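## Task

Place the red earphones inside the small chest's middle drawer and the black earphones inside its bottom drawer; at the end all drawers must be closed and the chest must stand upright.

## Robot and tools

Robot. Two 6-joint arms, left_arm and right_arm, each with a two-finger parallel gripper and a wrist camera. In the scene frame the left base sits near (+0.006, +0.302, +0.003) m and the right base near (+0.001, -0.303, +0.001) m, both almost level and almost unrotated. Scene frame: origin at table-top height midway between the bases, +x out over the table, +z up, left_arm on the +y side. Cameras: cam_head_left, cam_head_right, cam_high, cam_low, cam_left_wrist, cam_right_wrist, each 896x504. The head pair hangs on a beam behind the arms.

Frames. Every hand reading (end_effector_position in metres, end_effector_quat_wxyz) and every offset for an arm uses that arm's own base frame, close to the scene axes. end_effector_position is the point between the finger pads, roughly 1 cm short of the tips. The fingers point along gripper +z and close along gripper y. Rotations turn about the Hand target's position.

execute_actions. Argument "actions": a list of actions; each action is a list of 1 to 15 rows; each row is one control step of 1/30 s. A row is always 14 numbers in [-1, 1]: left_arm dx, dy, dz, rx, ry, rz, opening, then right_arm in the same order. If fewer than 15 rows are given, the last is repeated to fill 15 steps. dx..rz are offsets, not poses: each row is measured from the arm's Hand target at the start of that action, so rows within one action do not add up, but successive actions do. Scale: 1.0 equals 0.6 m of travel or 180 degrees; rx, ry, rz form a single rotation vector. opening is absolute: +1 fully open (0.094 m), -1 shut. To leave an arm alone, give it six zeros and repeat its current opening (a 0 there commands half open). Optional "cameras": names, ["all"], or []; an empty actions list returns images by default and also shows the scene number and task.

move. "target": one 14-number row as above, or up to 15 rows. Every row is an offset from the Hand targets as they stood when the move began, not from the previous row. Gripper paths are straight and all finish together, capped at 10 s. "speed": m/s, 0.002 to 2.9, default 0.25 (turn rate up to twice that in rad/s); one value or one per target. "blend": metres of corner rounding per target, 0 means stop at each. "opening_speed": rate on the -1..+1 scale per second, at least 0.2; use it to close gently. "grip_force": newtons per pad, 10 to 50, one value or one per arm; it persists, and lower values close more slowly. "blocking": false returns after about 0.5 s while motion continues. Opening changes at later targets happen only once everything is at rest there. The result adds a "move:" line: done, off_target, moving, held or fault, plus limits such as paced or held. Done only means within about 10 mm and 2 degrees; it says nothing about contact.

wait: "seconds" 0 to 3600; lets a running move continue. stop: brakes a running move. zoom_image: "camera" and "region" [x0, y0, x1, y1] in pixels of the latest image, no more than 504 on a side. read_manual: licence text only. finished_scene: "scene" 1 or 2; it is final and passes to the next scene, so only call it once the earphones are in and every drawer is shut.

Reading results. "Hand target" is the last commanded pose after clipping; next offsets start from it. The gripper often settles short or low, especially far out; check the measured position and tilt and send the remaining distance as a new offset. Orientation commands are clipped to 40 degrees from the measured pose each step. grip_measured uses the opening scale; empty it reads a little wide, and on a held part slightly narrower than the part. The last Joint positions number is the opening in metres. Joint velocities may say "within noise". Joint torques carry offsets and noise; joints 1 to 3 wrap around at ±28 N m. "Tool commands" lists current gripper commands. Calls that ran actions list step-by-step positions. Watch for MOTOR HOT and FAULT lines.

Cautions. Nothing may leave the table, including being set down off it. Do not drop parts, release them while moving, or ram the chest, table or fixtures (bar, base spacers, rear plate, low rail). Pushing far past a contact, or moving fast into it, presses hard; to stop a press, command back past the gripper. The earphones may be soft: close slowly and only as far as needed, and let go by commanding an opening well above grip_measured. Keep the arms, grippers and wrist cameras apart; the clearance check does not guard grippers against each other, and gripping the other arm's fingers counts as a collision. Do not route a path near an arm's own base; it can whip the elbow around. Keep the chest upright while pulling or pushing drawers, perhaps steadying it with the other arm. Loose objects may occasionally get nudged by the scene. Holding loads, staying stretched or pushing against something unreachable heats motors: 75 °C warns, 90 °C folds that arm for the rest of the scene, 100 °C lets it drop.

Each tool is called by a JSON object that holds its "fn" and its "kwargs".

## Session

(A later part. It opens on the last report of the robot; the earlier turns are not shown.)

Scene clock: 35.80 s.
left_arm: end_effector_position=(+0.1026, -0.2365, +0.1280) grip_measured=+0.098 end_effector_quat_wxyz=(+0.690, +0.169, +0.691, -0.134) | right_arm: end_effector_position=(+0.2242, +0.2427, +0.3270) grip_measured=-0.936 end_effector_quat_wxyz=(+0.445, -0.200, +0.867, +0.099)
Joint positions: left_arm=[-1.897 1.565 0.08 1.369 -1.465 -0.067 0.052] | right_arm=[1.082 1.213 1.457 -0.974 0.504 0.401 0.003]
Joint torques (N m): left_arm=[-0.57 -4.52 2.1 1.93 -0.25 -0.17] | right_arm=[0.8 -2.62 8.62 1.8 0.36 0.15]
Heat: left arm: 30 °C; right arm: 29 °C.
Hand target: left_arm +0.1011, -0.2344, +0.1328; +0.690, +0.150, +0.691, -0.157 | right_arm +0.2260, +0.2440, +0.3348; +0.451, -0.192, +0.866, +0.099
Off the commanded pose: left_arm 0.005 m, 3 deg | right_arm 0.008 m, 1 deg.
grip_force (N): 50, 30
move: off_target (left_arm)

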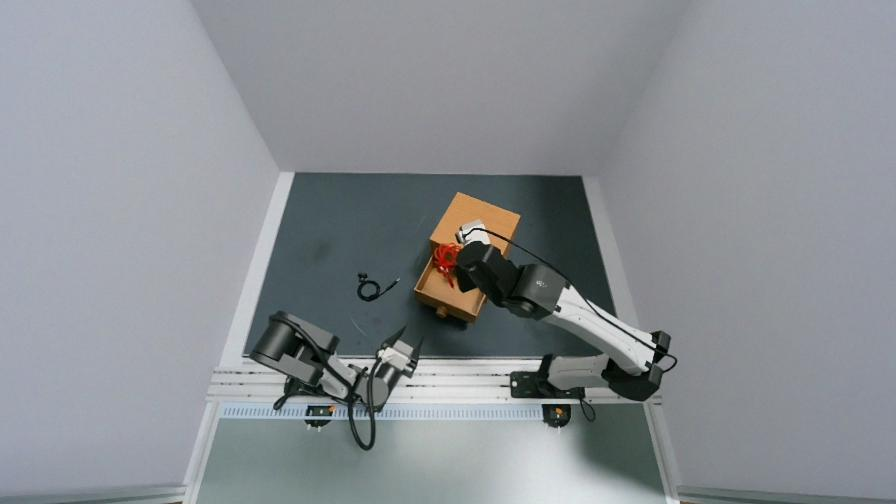

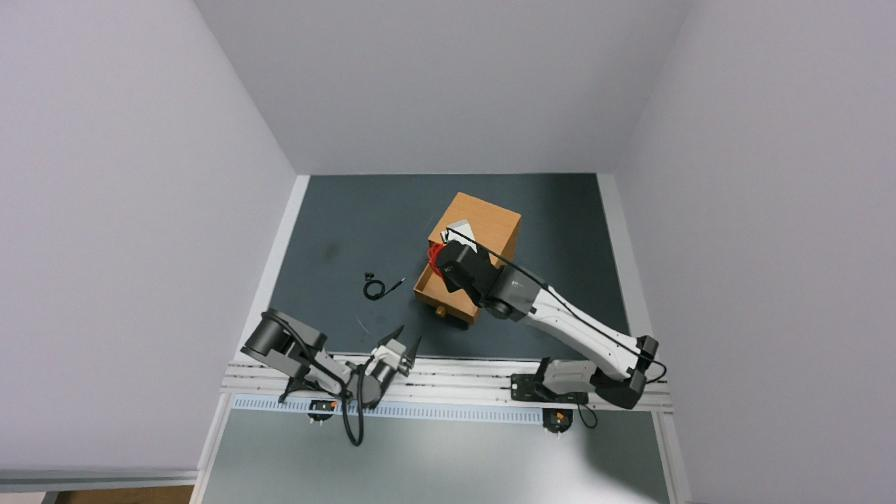

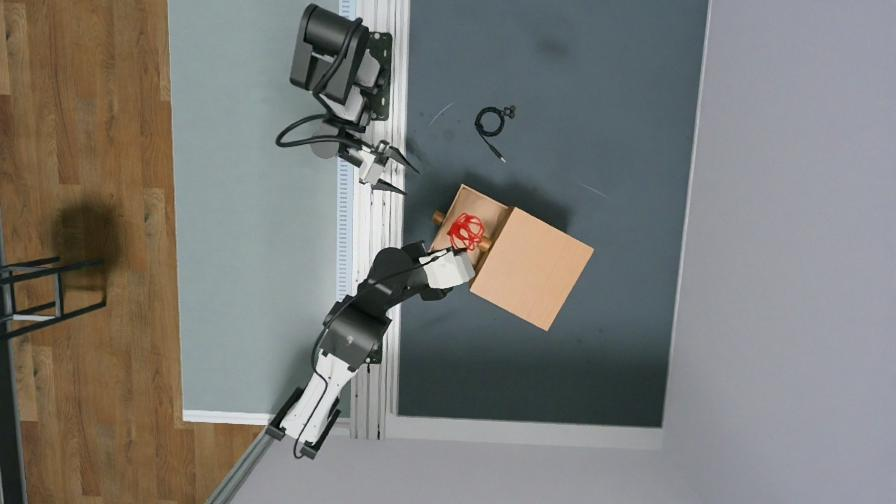

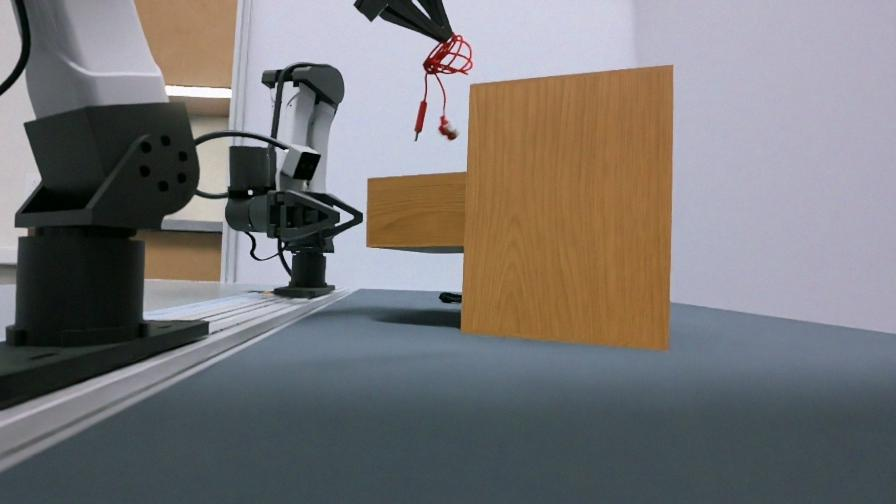

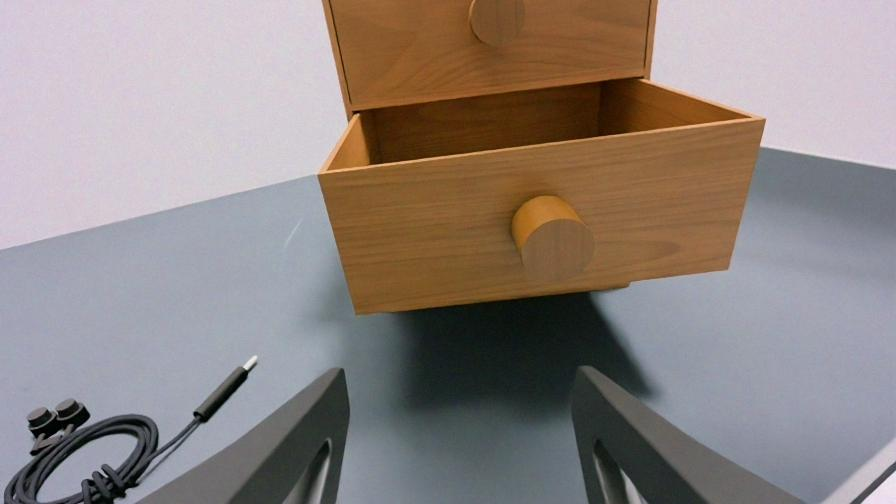

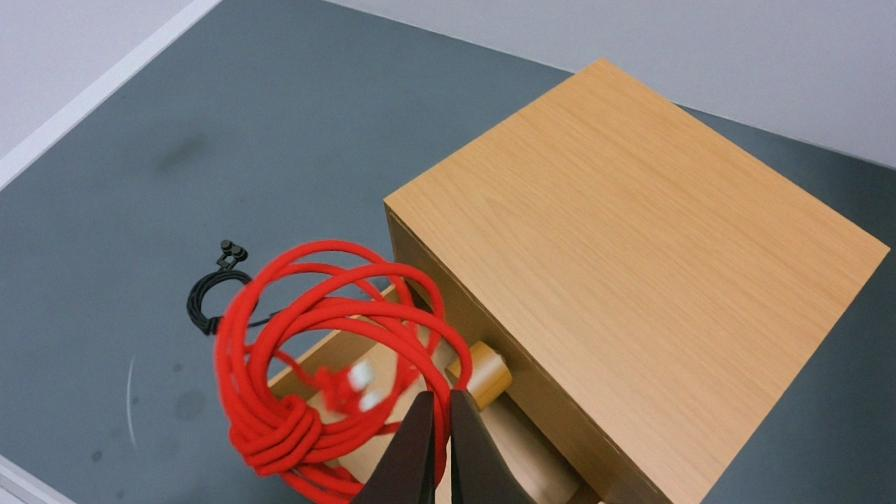

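{"fn": "move", "kwargs": {"target": [[0,0,0,0,0,0,0.1,-0.002,0,-0.295,0,0,0,-1],[0,0,0,0,0,0,0.1,-0.002,0,-0.295,0,0,0,-0.4]], "speed": 0.15, "cameras": ["cam_high","cam_left_wrist","cam_right_wrist","cam_low"]}}

Scene clock: 40.43 s.
left_arm: end_effector_position=(+0.1026, -0.2365, +0.1280) grip_measured=+0.098 end_effector_quat_wxyz=(+0.690, +0.169, +0.691, -0.134) | right_arm: end_effector_position=(+0.2244, +0.2451, +0.1569) grip_measured=-0.403 end_effector_quat_wxyz=(+0.443, -0.195, +0.870, +0.099)
Joint positions: left_arm=[-1.897 1.565 0.08 1.369 -1.465 -0.067 0.052] | right_arm=[1.088 1.123 0.714 -0.33 0.51 0.418 0.028]
Joint torques (N m): left_arm=[-0.58 -4.57 2.1 1.93 -0.27 -0.17] | right_arm=[0.75 -4.55 5.52 2.09 0.37 0.04]
Heat: left arm: 30 °C; right arm: 29 °C.
Hand target: left_arm +0.1011, -0.2344, +0.1328; +0.690, +0.150, +0.691, -0.157 | right_arm +0.2248, +0.2440, +0.1578; +0.451, -0.192, +0.866, +0.099
Off the commanded pose: left_arm 0.005 m, 3 deg | right_arm 0.001 m, 1 deg.
grip_force (N): 50, 30
move: done
Images, in order (width x height): cam_high 896x504, cam_low 896x504, cam_left_wrist 896x504, cam_right_wrist 896x504.

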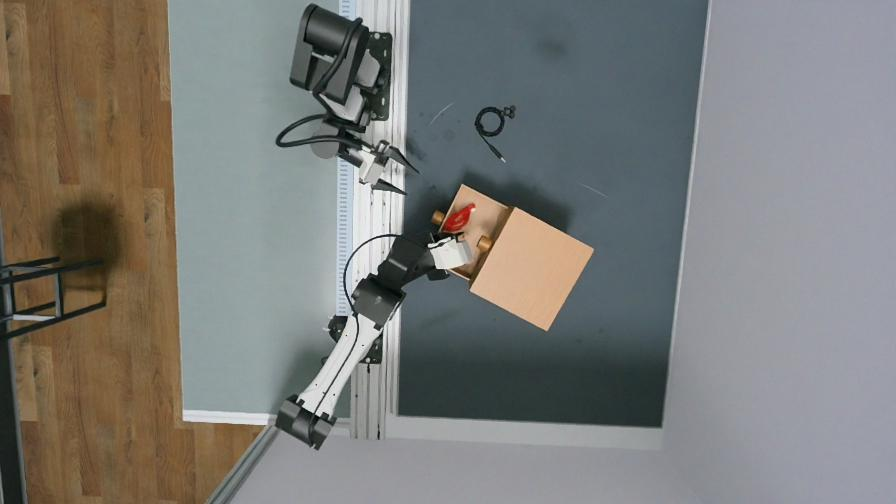

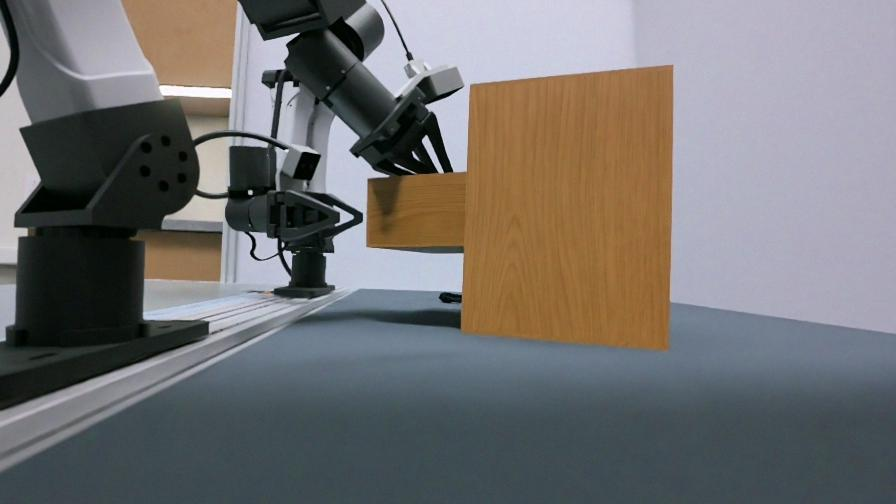

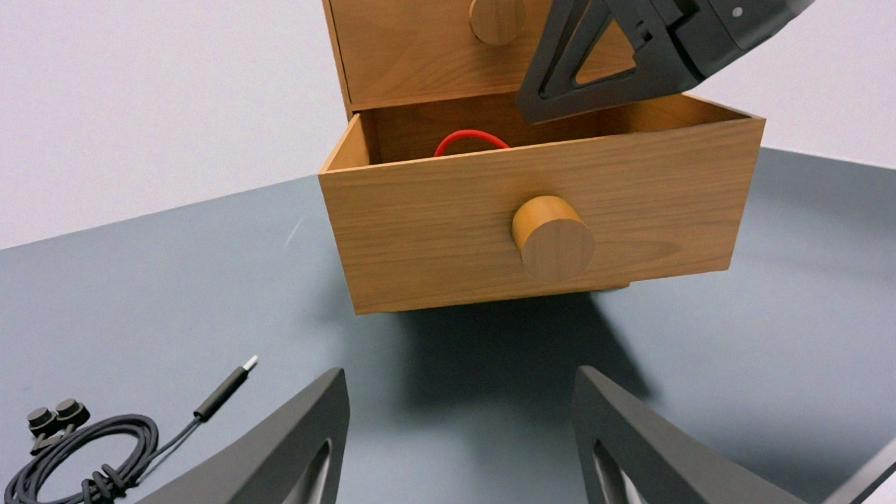

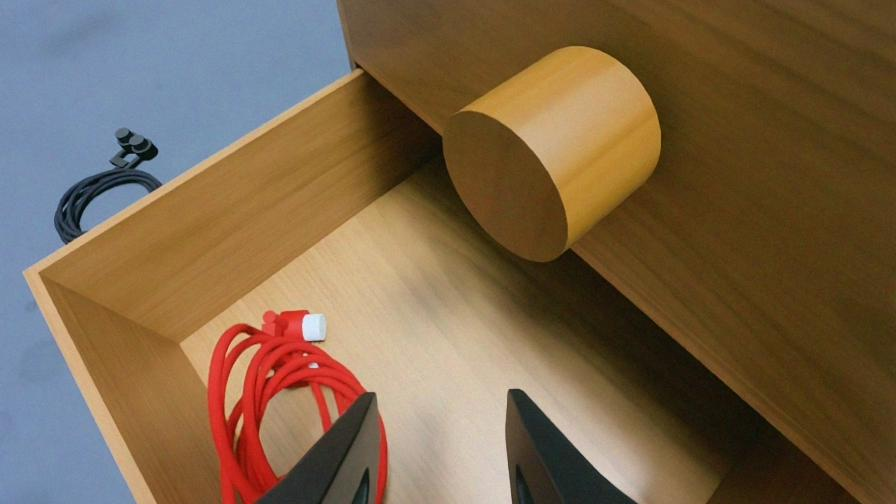

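{"fn": "move", "kwargs": {"target": [[0,0,0,0,0,0,-1,0,0,0.2833,0,0,0,-0.4],[0.0657,-0.1225,-0.005,0,0,0,-1,-0.041,-0.357,0.237,0,0,0,-0.4],[0.277,-0.207,0.012,0,0,0,-1,-0.041,-0.357,0.237,0,0,0,-0.4],[0.169,-0.16,0.012,0,0,0,-1,-0.041,-0.357,0.237,0,0,0,-0.4]], "speed": [0.25,0.25,0.12,0.2], "cameras": ["all"]}}

Scene clock: 48.43 s.
left_arm: end_effector_position=(+0.2067, -0.3313, +0.1225) grip_measured=-0.994 end_effector_quat_wxyz=(+0.678, +0.175, +0.702, -0.126) | right_arm: end_effector_position=(+0.1996, +0.0293, +0.2930) grip_measured=-0.402 end_effector_quat_wxyz=(+0.447, -0.188, +0.869, +0.098)
Joint positions: left_arm=[-1.385 1.836 0.435 1.319 -0.954 -0.007 0] | right_arm=[-0.395 0.748 1.168 -1.231 -0.64 -0.559 0.028]
Joint torques (N m): left_arm=[-0.59 -8.65 2.61 2.56 -0.21 -0.1] | right_arm=[-0.24 1.72 7.72 1.65 -0.29 -0.01]
Heat: left arm: 30 °C; right arm: 30 °C.
Hand target: left_arm +0.2026, -0.3303, +0.1400; +0.690, +0.150, +0.691, -0.157 | right_arm +0.2003, +0.0298, +0.2999; +0.451, -0.192, +0.866, +0.099
Off the commanded pose: left_arm 0.018 m, 5 deg | right_arm 0.007 m, 1 deg.
grip_force (N): 50, 30
move: off_target (left_arm)

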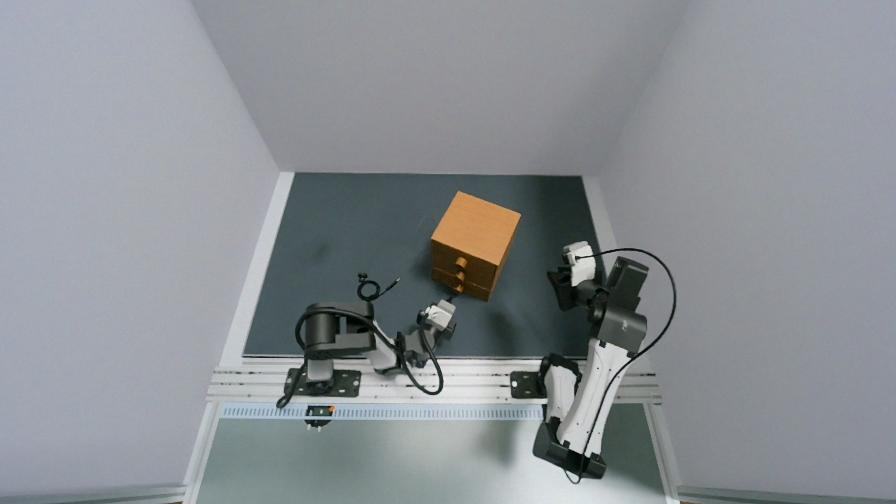

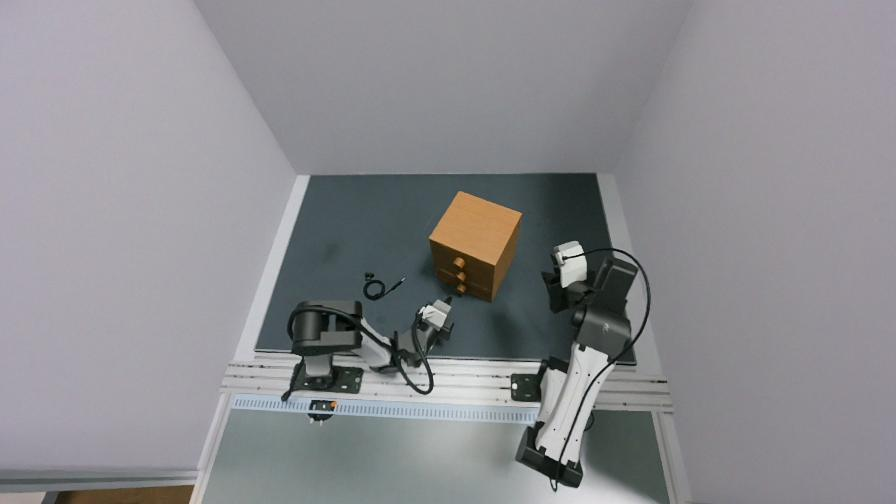

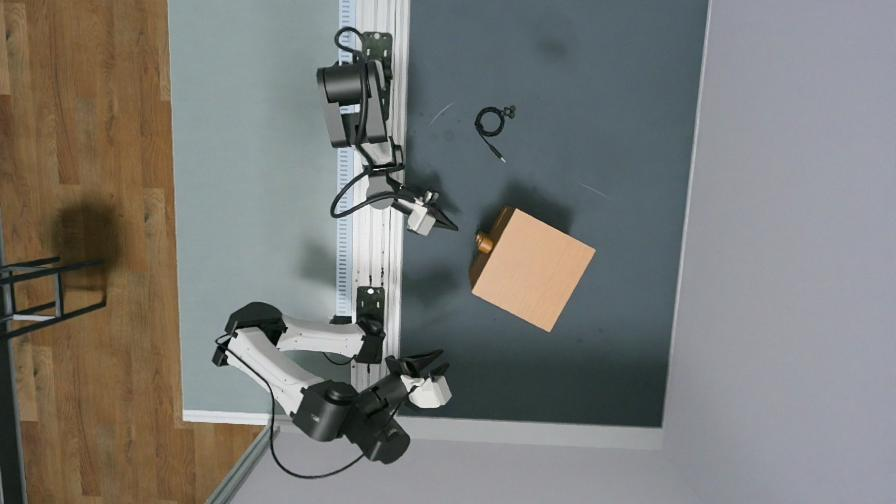

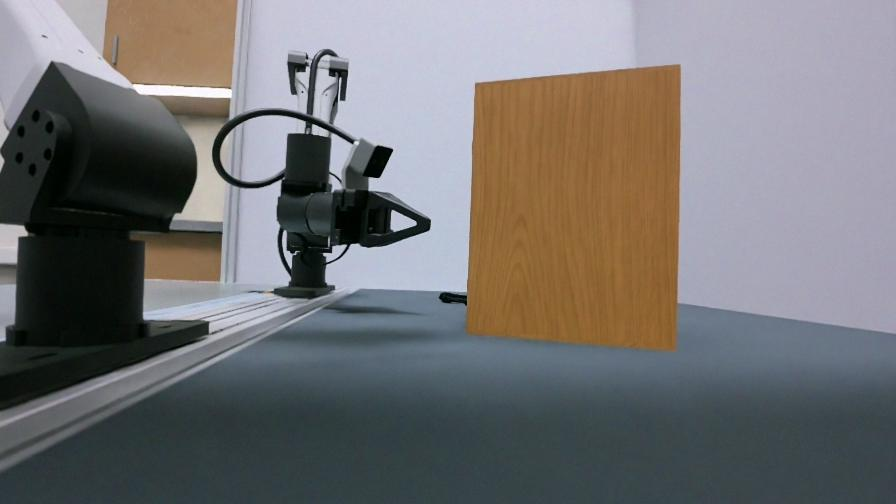

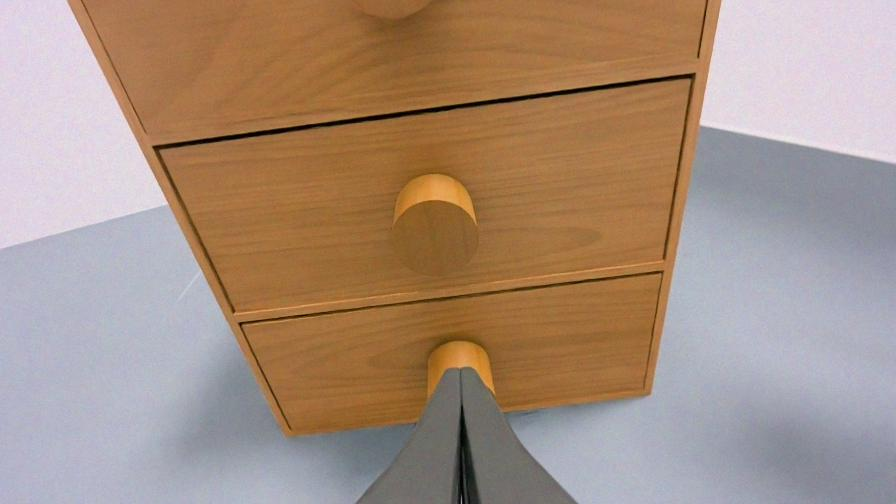

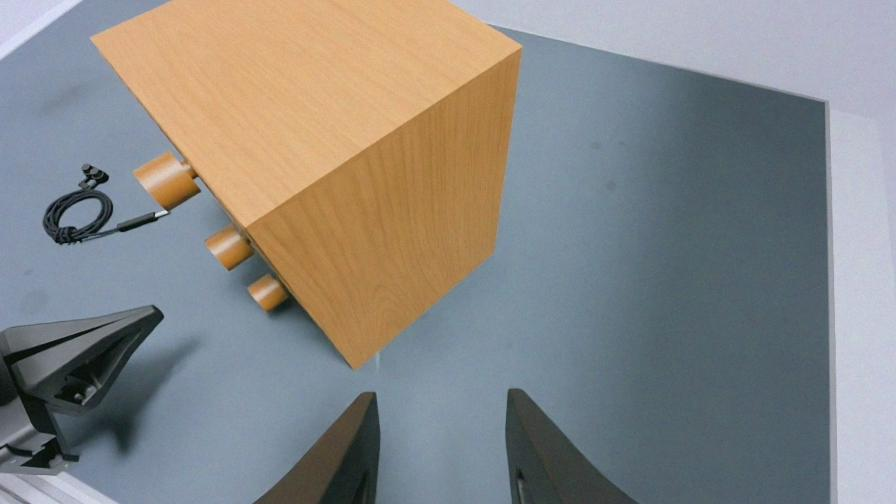

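{"fn": "move", "kwargs": {"target": [[0.0355,-0.0295,-0.125,0.021,0.045,0.003,0.3,0,0,0,0,0,0,-0.4],[0.1467,-0.078,-0.130,0.021,0.045,0.003,0.3,0,0,0,0,0,0,-0.4]], "speed": [0.2,0.1], "cameras": ["cam_left_wrist","cam_low","cam_high"]}}

Scene clock: 51.50 s.
left_arm: end_effector_position=(+0.2830, -0.3625, +0.0578) grip_measured=+0.298 end_effector_quat_wxyz=(+0.634, +0.155, +0.748, -0.121) | right_arm: end_effector_position=(+0.1996, +0.0293, +0.2930) grip_measured=-0.402 end_effector_quat_wxyz=(+0.447, -0.188, +0.869, +0.098)
Joint positions: left_arm=[-1.174 2.119 0.683 1.202 -0.768 -0.148 0.061] | right_arm=[-0.395 0.748 1.168 -1.231 -0.64 -0.559 0.028]
Joint torques (N m): left_arm=[1.77 -6.94 7.02 1.94 0.36 0.03] | right_arm=[-0.24 1.72 7.72 1.65 -0.29 -0.02]
Heat: left arm: 30 °C; right arm: 30 °C.
Hand target: left_arm +0.2906, -0.3771, +0.0620; +0.634, +0.158, +0.743, -0.141 | right_arm +0.2003, +0.0298, +0.2999; +0.451, -0.192, +0.866, +0.099
Off the commanded pose: left_arm 0.017 m, 2 deg | right_arm 0.007 m, 1 deg.
grip_force (N): 50, 30
move: off_target (left_arm)
Images, in order (width x height): cam_high 896x504, cam_low 896x504, cam_left_wrist 896x504.

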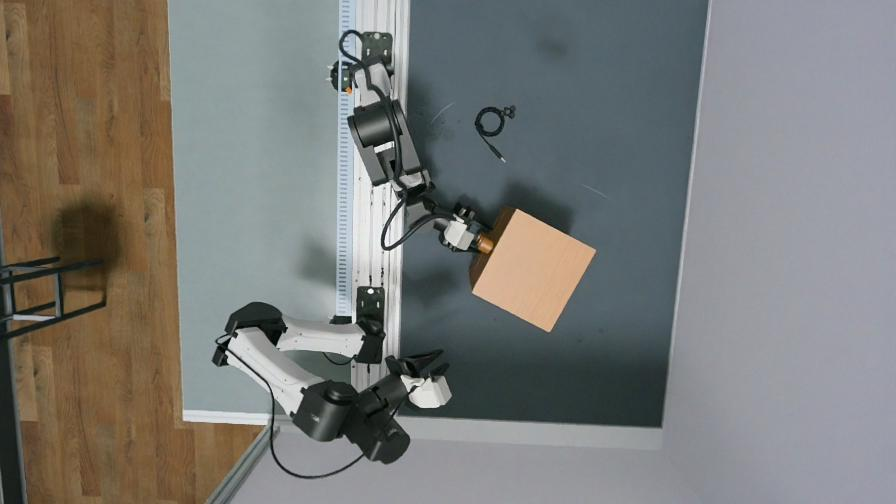

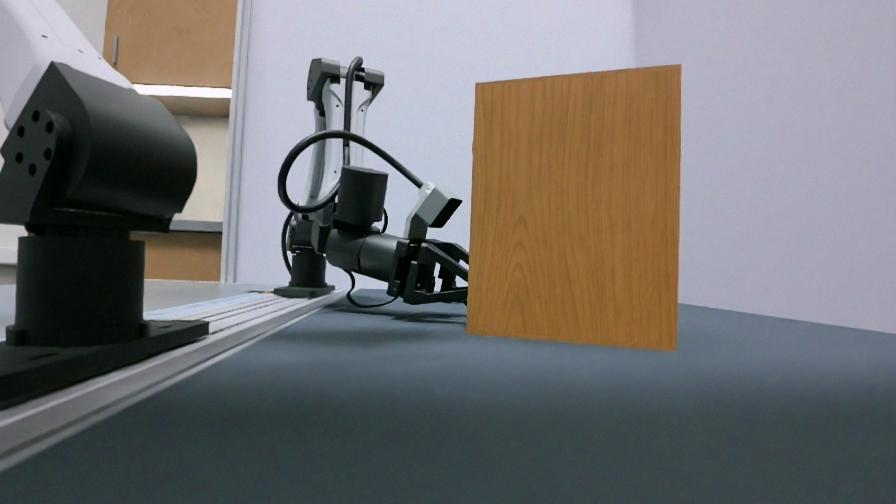

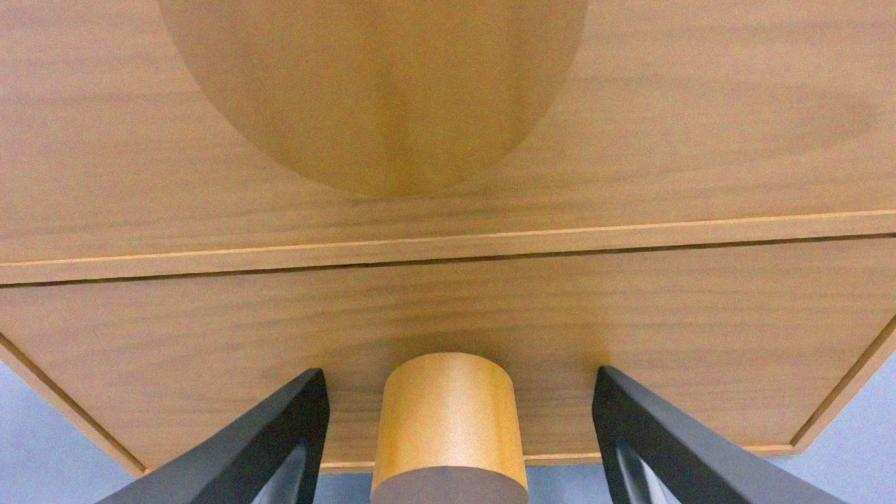

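{"fn": "move", "kwargs": {"target": [[0,0,-0.03,0,0,0,0.3,0,0,0,0,0,0,-0.4],[0,0,-0.03,0,0,0,-0.8,0,0,0,0,0,0,-0.4]], "speed": 0.1, "cameras": ["cam_left_wrist","cam_low"]}}

Scene clock: 53.20 s.
left_arm: end_effector_position=(+0.2850, -0.3621, +0.0387) grip_measured=-0.475 end_effector_quat_wxyz=(+0.632, +0.155, +0.751, -0.113) | right_arm: end_effector_position=(+0.1996, +0.0293, +0.2930) grip_measured=-0.402 end_effector_quat_wxyz=(+0.447, -0.188, +0.869, +0.098)
Joint positions: left_arm=[-1.171 2.196 0.698 1.25 -0.774 -0.149 0.025] | right_arm=[-0.395 0.748 1.168 -1.231 -0.64 -0.559 0.028]
Joint torques (N m): left_arm=[1.51 -7.16 6.08 2.16 0.42 0.01] | right_arm=[-0.24 1.73 7.72 1.65 -0.29 -0.01]
Heat: left arm: 30 °C; right arm: 30 °C.
Hand target: left_arm +0.2906, -0.3771, +0.0439; +0.634, +0.158, +0.743, -0.141 | right_arm +0.2003, +0.0298, +0.2999; +0.451, -0.192, +0.866, +0.099
Off the commanded pose: left_arm 0.017 m, 3 deg | right_arm 0.007 m, 1 deg.
grip_force (N): 50, 30
move: off_target (left_arm); target 2's new opening was sent with left_arm's hand 0.016 m and 3 deg from that target
Images, in order (width x height): cam_low 896x504, cam_left_wrist 896x504.

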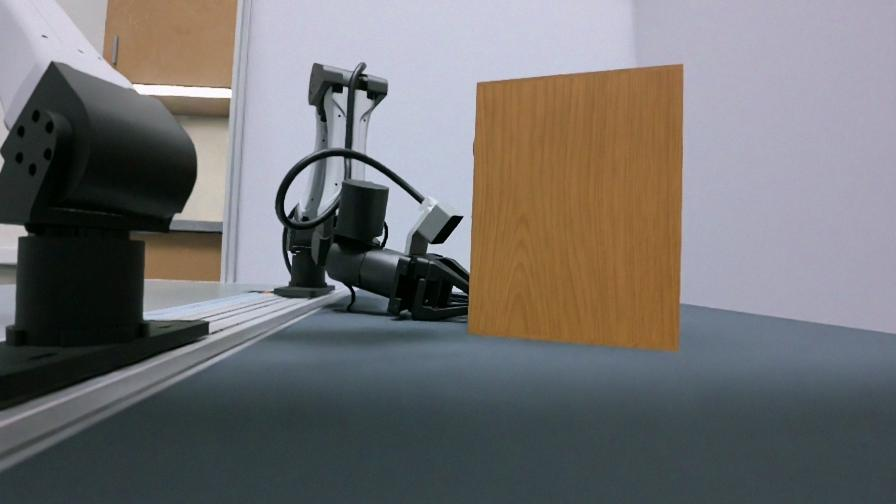

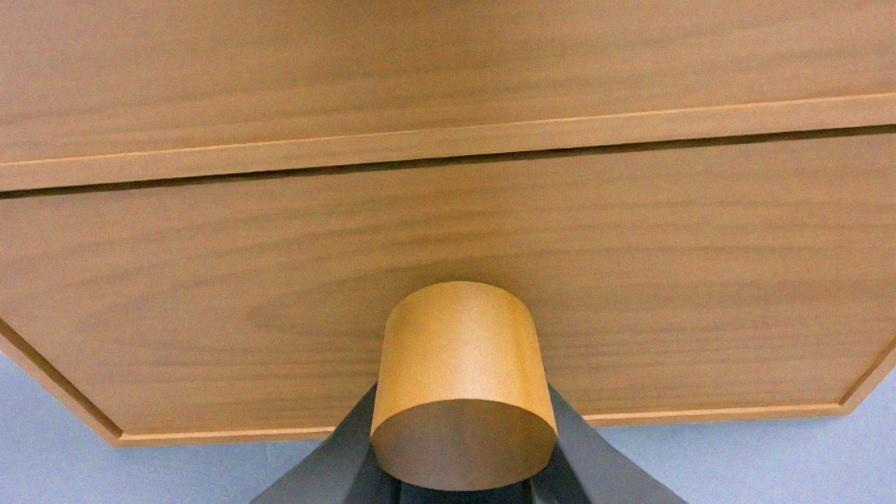

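{"fn": "move", "kwargs": {"target": [[-0.205,0.076,0,0,0,0,-0.8,0,0,0,0,0,0,-0.4],[-0.205,0.076,0,0,0,0,0.3,0,0,0,0,0,0,-0.4],[-0.265,0.1,0.005,0,0,0,0.3,0,0,0,0,0,0,-0.4],[-0.27,0.25,0.15,0,0,0.06,0.3,0,0,0,0,0,0,-0.4],[0.0173,0.4785,0.135,-0.02,0.4646,0.2469,0.3,0,0,0,0,0,0,-0.4]], "speed": [0.13,0.13,0.15,0.3,0.35], "blend": [0,0,0.015,0.03,0], "cameras": ["cam_left_wrist","cam_high","cam_head_left"]}}

Scene clock: 61.20 s.
left_arm: end_effector_position=(+0.2947, -0.0899, +0.1179) grip_measured=+0.298 end_effector_quat_wxyz=(-0.005, -0.259, +0.966, +0.007) | right_arm: end_effector_position=(+0.1996, +0.0293, +0.2930) grip_measured=-0.402 end_effector_quat_wxyz=(+0.447, -0.188, +0.869, +0.098)
Joint positions: left_arm=[-0.299 1.723 1.449 -1.313 -0.006 -0.823 0.061] | right_arm=[-0.395 0.748 1.168 -1.231 -0.64 -0.559 0.028]
Joint torques (N m): left_arm=[1.14 -6.57 8.13 0.09 -0.06 0.1] | right_arm=[-0.25 1.73 7.72 1.65 -0.29 -0.01]
Heat: left arm: 30 °C; right arm: 30 °C.
Hand target: left_arm +0.3010, -0.0900, +0.1250; +0.000, -0.259, +0.966, +0.000 | right_arm +0.2003, +0.0298, +0.2999; +0.451, -0.192, +0.866, +0.099
Off the commanded pose: left_arm 0.009 m, 1 deg | right_arm 0.007 m, 1 deg.
grip_force (N): 50, 30
move: done; target 2's new opening was sent with left_arm's hand 0.016 m and 4 deg from that target; limits=paced
Images, in order (width x height): cam_head_left 896x504, cam_high 896x504, cam_left_wrist 896x504.

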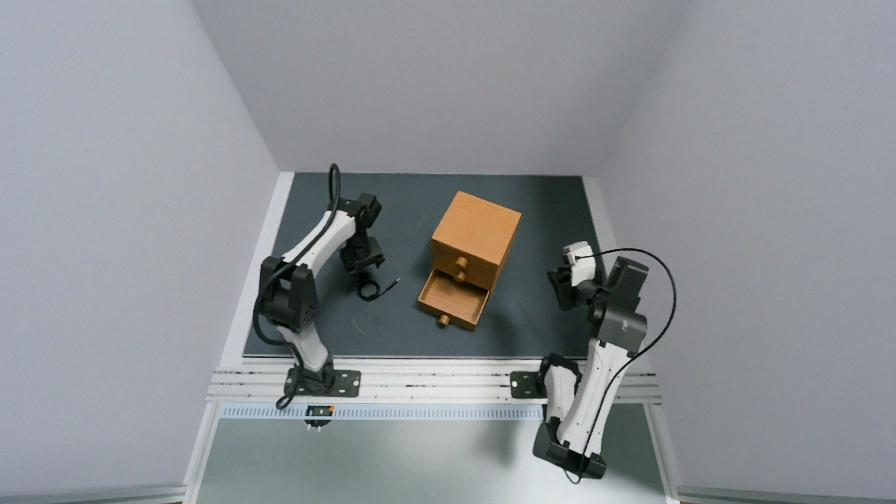

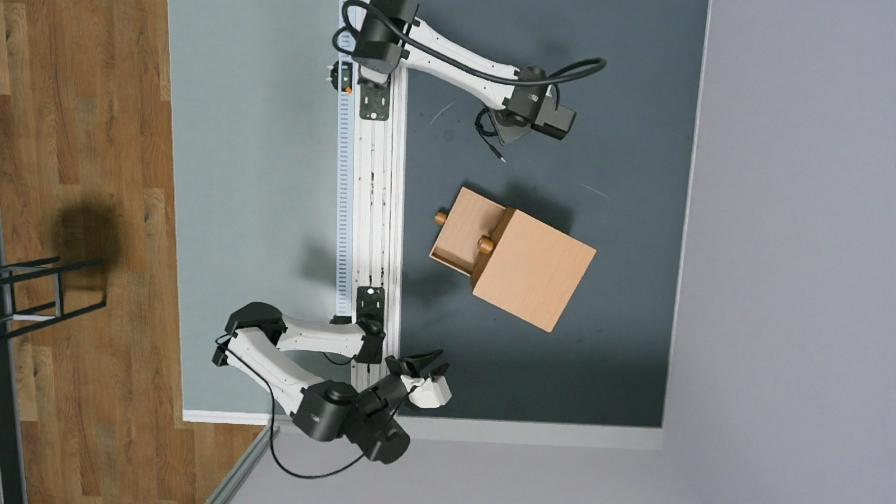

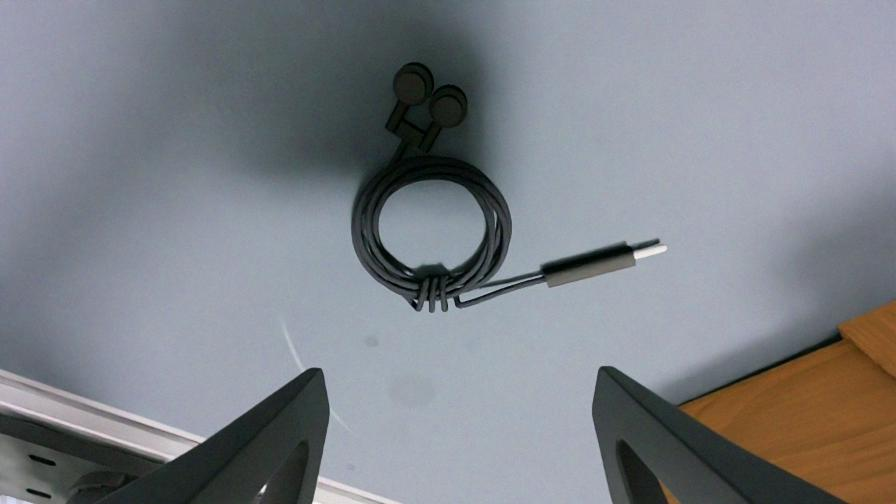

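{"fn": "move", "kwargs": {"target": [[-0.0318,0.0537,-0.1715,0,0,0,-0.106,0,0,0,0,0,0,-0.4],[-0.0318,0.0537,-0.1715,0,0,0,-1,0,0,0,0,0,0,-0.4],[-0.05,0.05,-0.02,0,0,0,-1,0,0,0,0,0,0,-0.4],[-0.12,0.0,0.24,0.153,-0.265,0,-1,0,0,0,0,0,0,-0.4]], "speed": [0.15,0.15,0.15,0.25], "blend": [0,0,0.02,0], "grip_force": [40, 40], "cameras": ["cam_left_wrist","cam_low","cam_head_left"]}}

Scene clock: 69.37 s.
left_arm: end_effector_position=(+0.2252, -0.0875, +0.2559) grip_measured=-0.943 end_effector_quat_wxyz=(+0.428, -0.221, +0.867, +0.130) | right_arm: end_effector_position=(+0.1996, +0.0293, +0.2930) grip_measured=-0.402 end_effector_quat_wxyz=(+0.447, -0.188, +0.869, +0.098)
Joint positions: left_arm=[-0.984 1.281 1.313 -1.546 -0.925 -1.455 0.003] | right_arm=[-0.395 0.748 1.168 -1.231 -0.64 -0.559 0.028]
Joint torques (N m): left_arm=[-0.38 -2.65 8.02 0.22 -1.13 -0.24] | right_arm=[-0.24 1.72 7.72 1.65 -0.29 -0.01]
Heat: left arm: 31 °C; right arm: 31 °C.
Hand target: left_arm +0.2291, -0.0900, +0.2690; +0.447, -0.230, +0.856, +0.120 | right_arm +0.2003, +0.0298, +0.2999; +0.451, -0.192, +0.866, +0.099
Off the commanded pose: left_arm 0.014 m, 3 deg | right_arm 0.007 m, 1 deg.
grip_force (N): 40, 40
move: off_target (left_arm)
Images, in order (width x height): cam_head_left 896x504, cam_low 896x504, cam_left_wrist 896x504.

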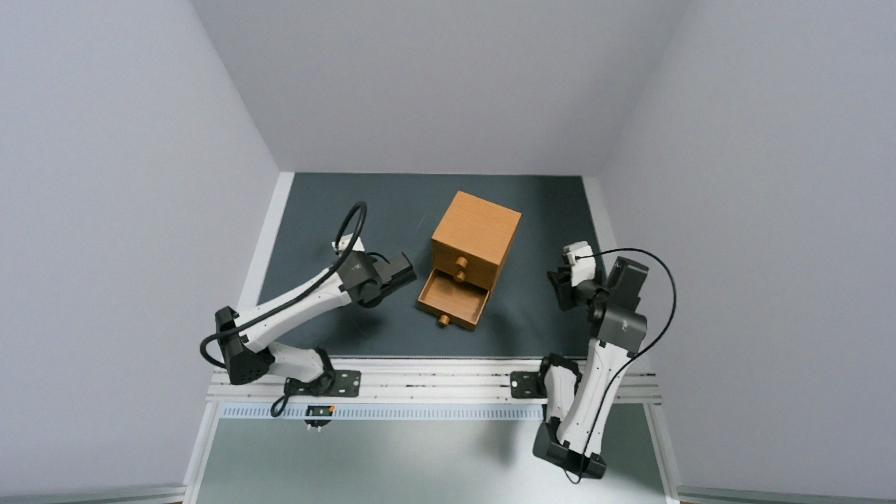

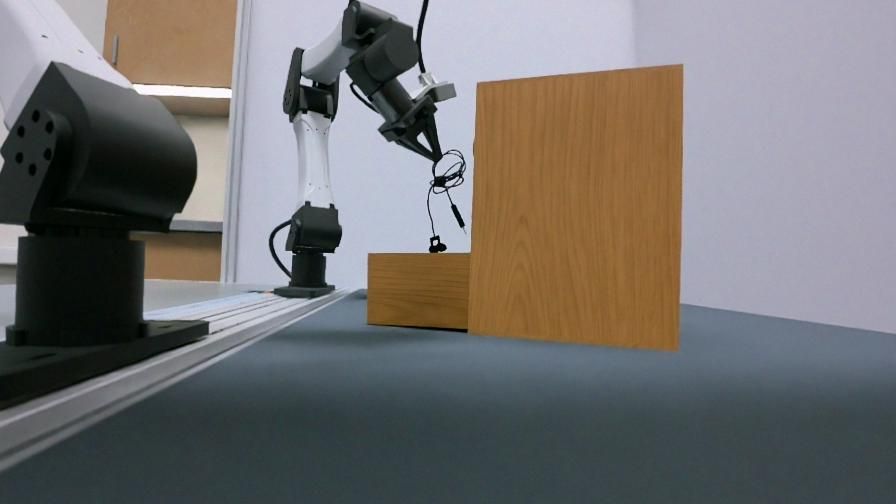

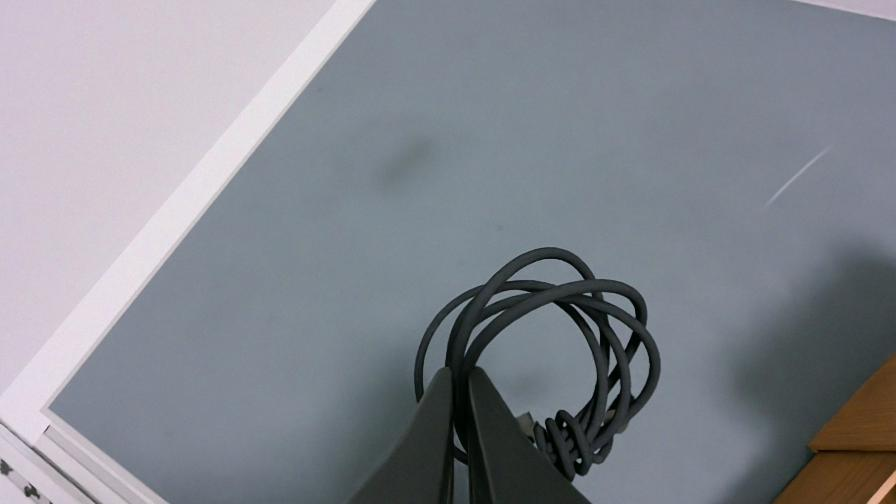

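{"fn": "move", "kwargs": {"target": [[0.0407,-0.416,0.02,-0.0024,-0.0285,-0.3889,-1,0,0,0,0,0,0,-0.4],[0.0407,-0.416,-0.272,-0.0024,-0.0285,-0.3889,-1,0,0,0,0,0,0,-0.4]], "speed": [0.25,0.15], "cameras": ["cam_left_wrist","cam_low","cam_high"]}}

Scene clock: 75.63 s.
left_arm: end_effector_position=(+0.2498, -0.3388, +0.1044) grip_measured=-0.943 end_effector_quat_wxyz=(+0.460, +0.299, +0.820, -0.165) | right_arm: end_effector_position=(+0.1996, +0.0293, +0.2930) grip_measured=-0.402 end_effector_quat_wxyz=(+0.447, -0.188, +0.869, +0.098)
Joint positions: left_arm=[-1.063 1.527 0.693 0.251 -0.312 -0.193 0.003] | right_arm=[-0.395 0.748 1.168 -1.231 -0.64 -0.559 0.028]
Joint torques (N m): left_arm=[1.16 -5.33 4.64 2.36 -0.14 0.1] | right_arm=[-0.24 1.72 7.71 1.65 -0.29 -0.01]
Heat: left arm: 31 °C; right arm: 31 °C.
Hand target: left_arm +0.2535, -0.3396, +0.1058; +0.469, +0.296, +0.814, -0.171 | right_arm +0.2003, +0.0298, +0.2999; +0.451, -0.192, +0.866, +0.099
Off the commanded pose: left_arm 0.004 m, 1 deg | right_arm 0.007 m, 1 deg.
grip_force (N): 40, 40
move: done
Images, in order (width x height): cam_high 896x504, cam_low 896x504, cam_left_wrist 896x504.

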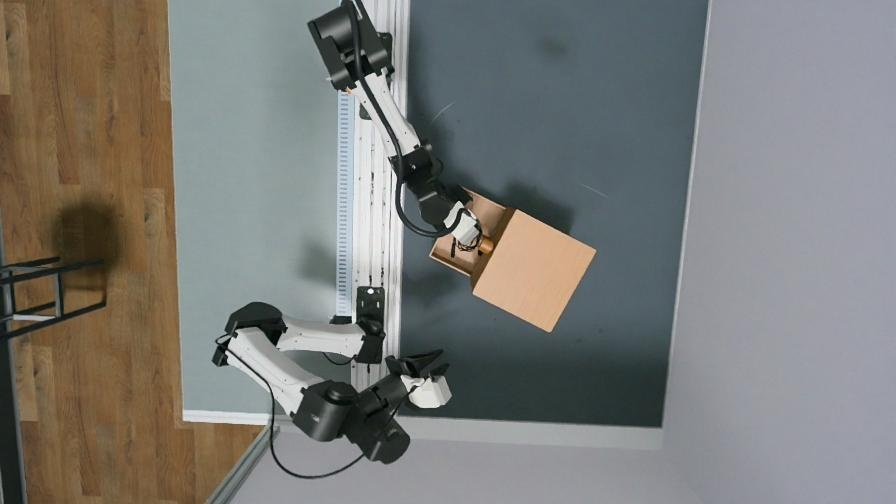

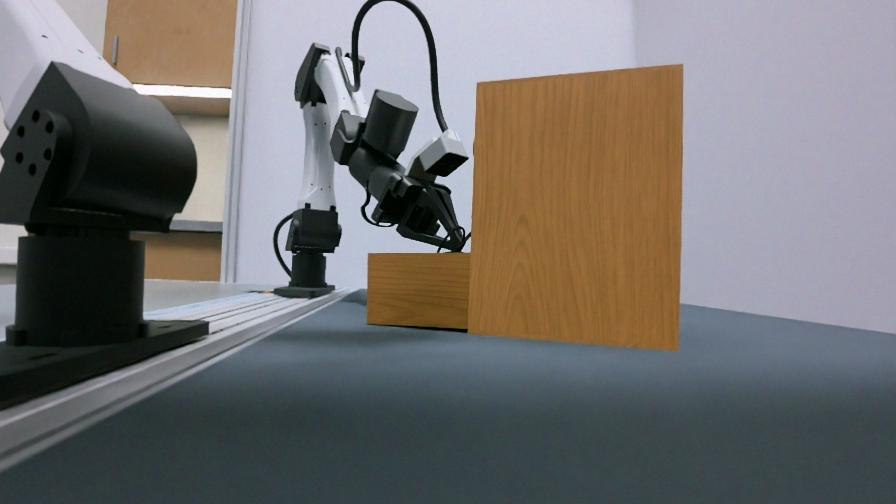

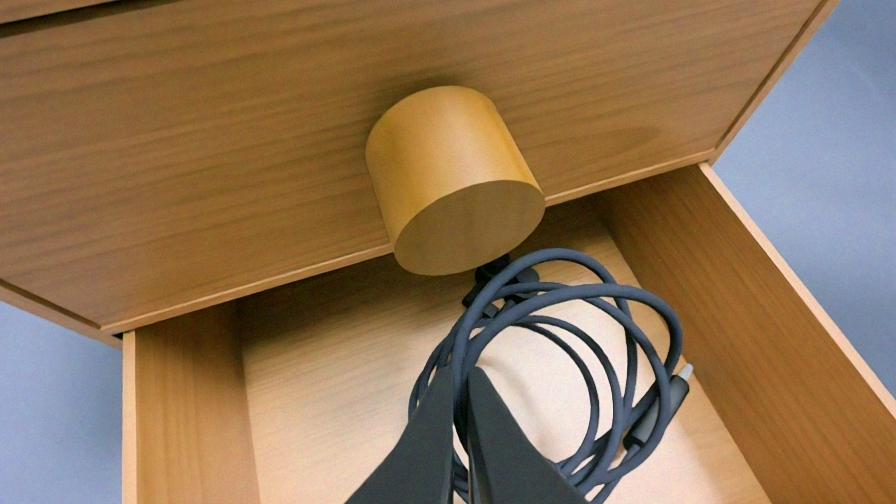

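{"fn": "move", "kwargs": {"target": [[-0.01,0,-0.033,0,0,0,-1,0,0,0,0,0,0,-0.4],[-0.01,0,-0.033,0,0,0,-0.45,0,0,0,0,0,0,-0.4],[-0.033,0.033,0.2,0,0,0,-0.45,0,0,0,0,0,0,-0.4]], "speed": [0.12,0.12,0.2], "cameras": ["cam_left_wrist","cam_high"]}}

Scene clock: 79.80 s.
left_arm: end_effector_position=(+0.2309, -0.3120, +0.2008) grip_measured=-0.452 end_effector_quat_wxyz=(+0.446, +0.309, +0.825, -0.155) | right_arm: end_effector_position=(+0.1996, +0.0293, +0.2930) grip_measured=-0.402 end_effector_quat_wxyz=(+0.447, -0.188, +0.869, +0.098)
Joint positions: left_arm=[-1.073 1.258 0.92 -0.284 -0.315 -0.194 0.026] | right_arm=[-0.395 0.748 1.168 -1.231 -0.64 -0.559 0.028]
Joint torques (N m): left_arm=[-0.55 -5.08 9.83 2 -0.41 -0.08] | right_arm=[-0.24 1.73 7.71 1.65 -0.29 -0.01]
Heat: left arm: 31 °C; right arm: 31 °C.
Hand target: left_arm +0.2336, -0.3198, +0.2257; +0.469, +0.296, +0.814, -0.171 | right_arm +0.2003, +0.0298, +0.2999; +0.451, -0.192, +0.866, +0.099
Off the commanded pose: left_arm 0.026 m, 4 deg | right_arm 0.007 m, 1 deg.
grip_force (N): 40, 40
move: off_target (left_arm)
Images, in order (width x height): cam_high 896x504, cam_left_wrist 896x504.

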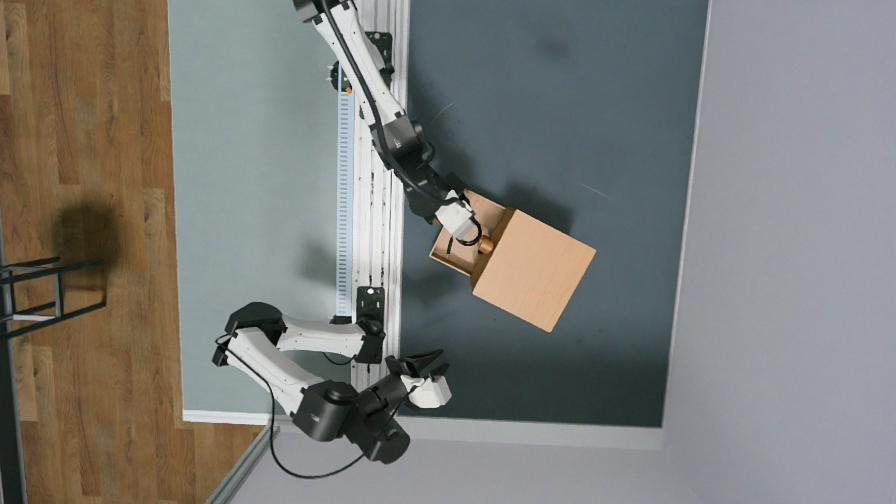

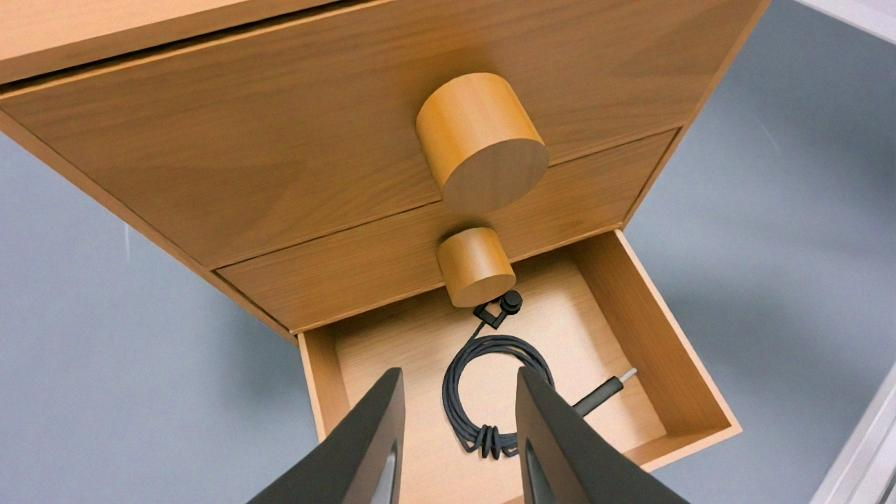

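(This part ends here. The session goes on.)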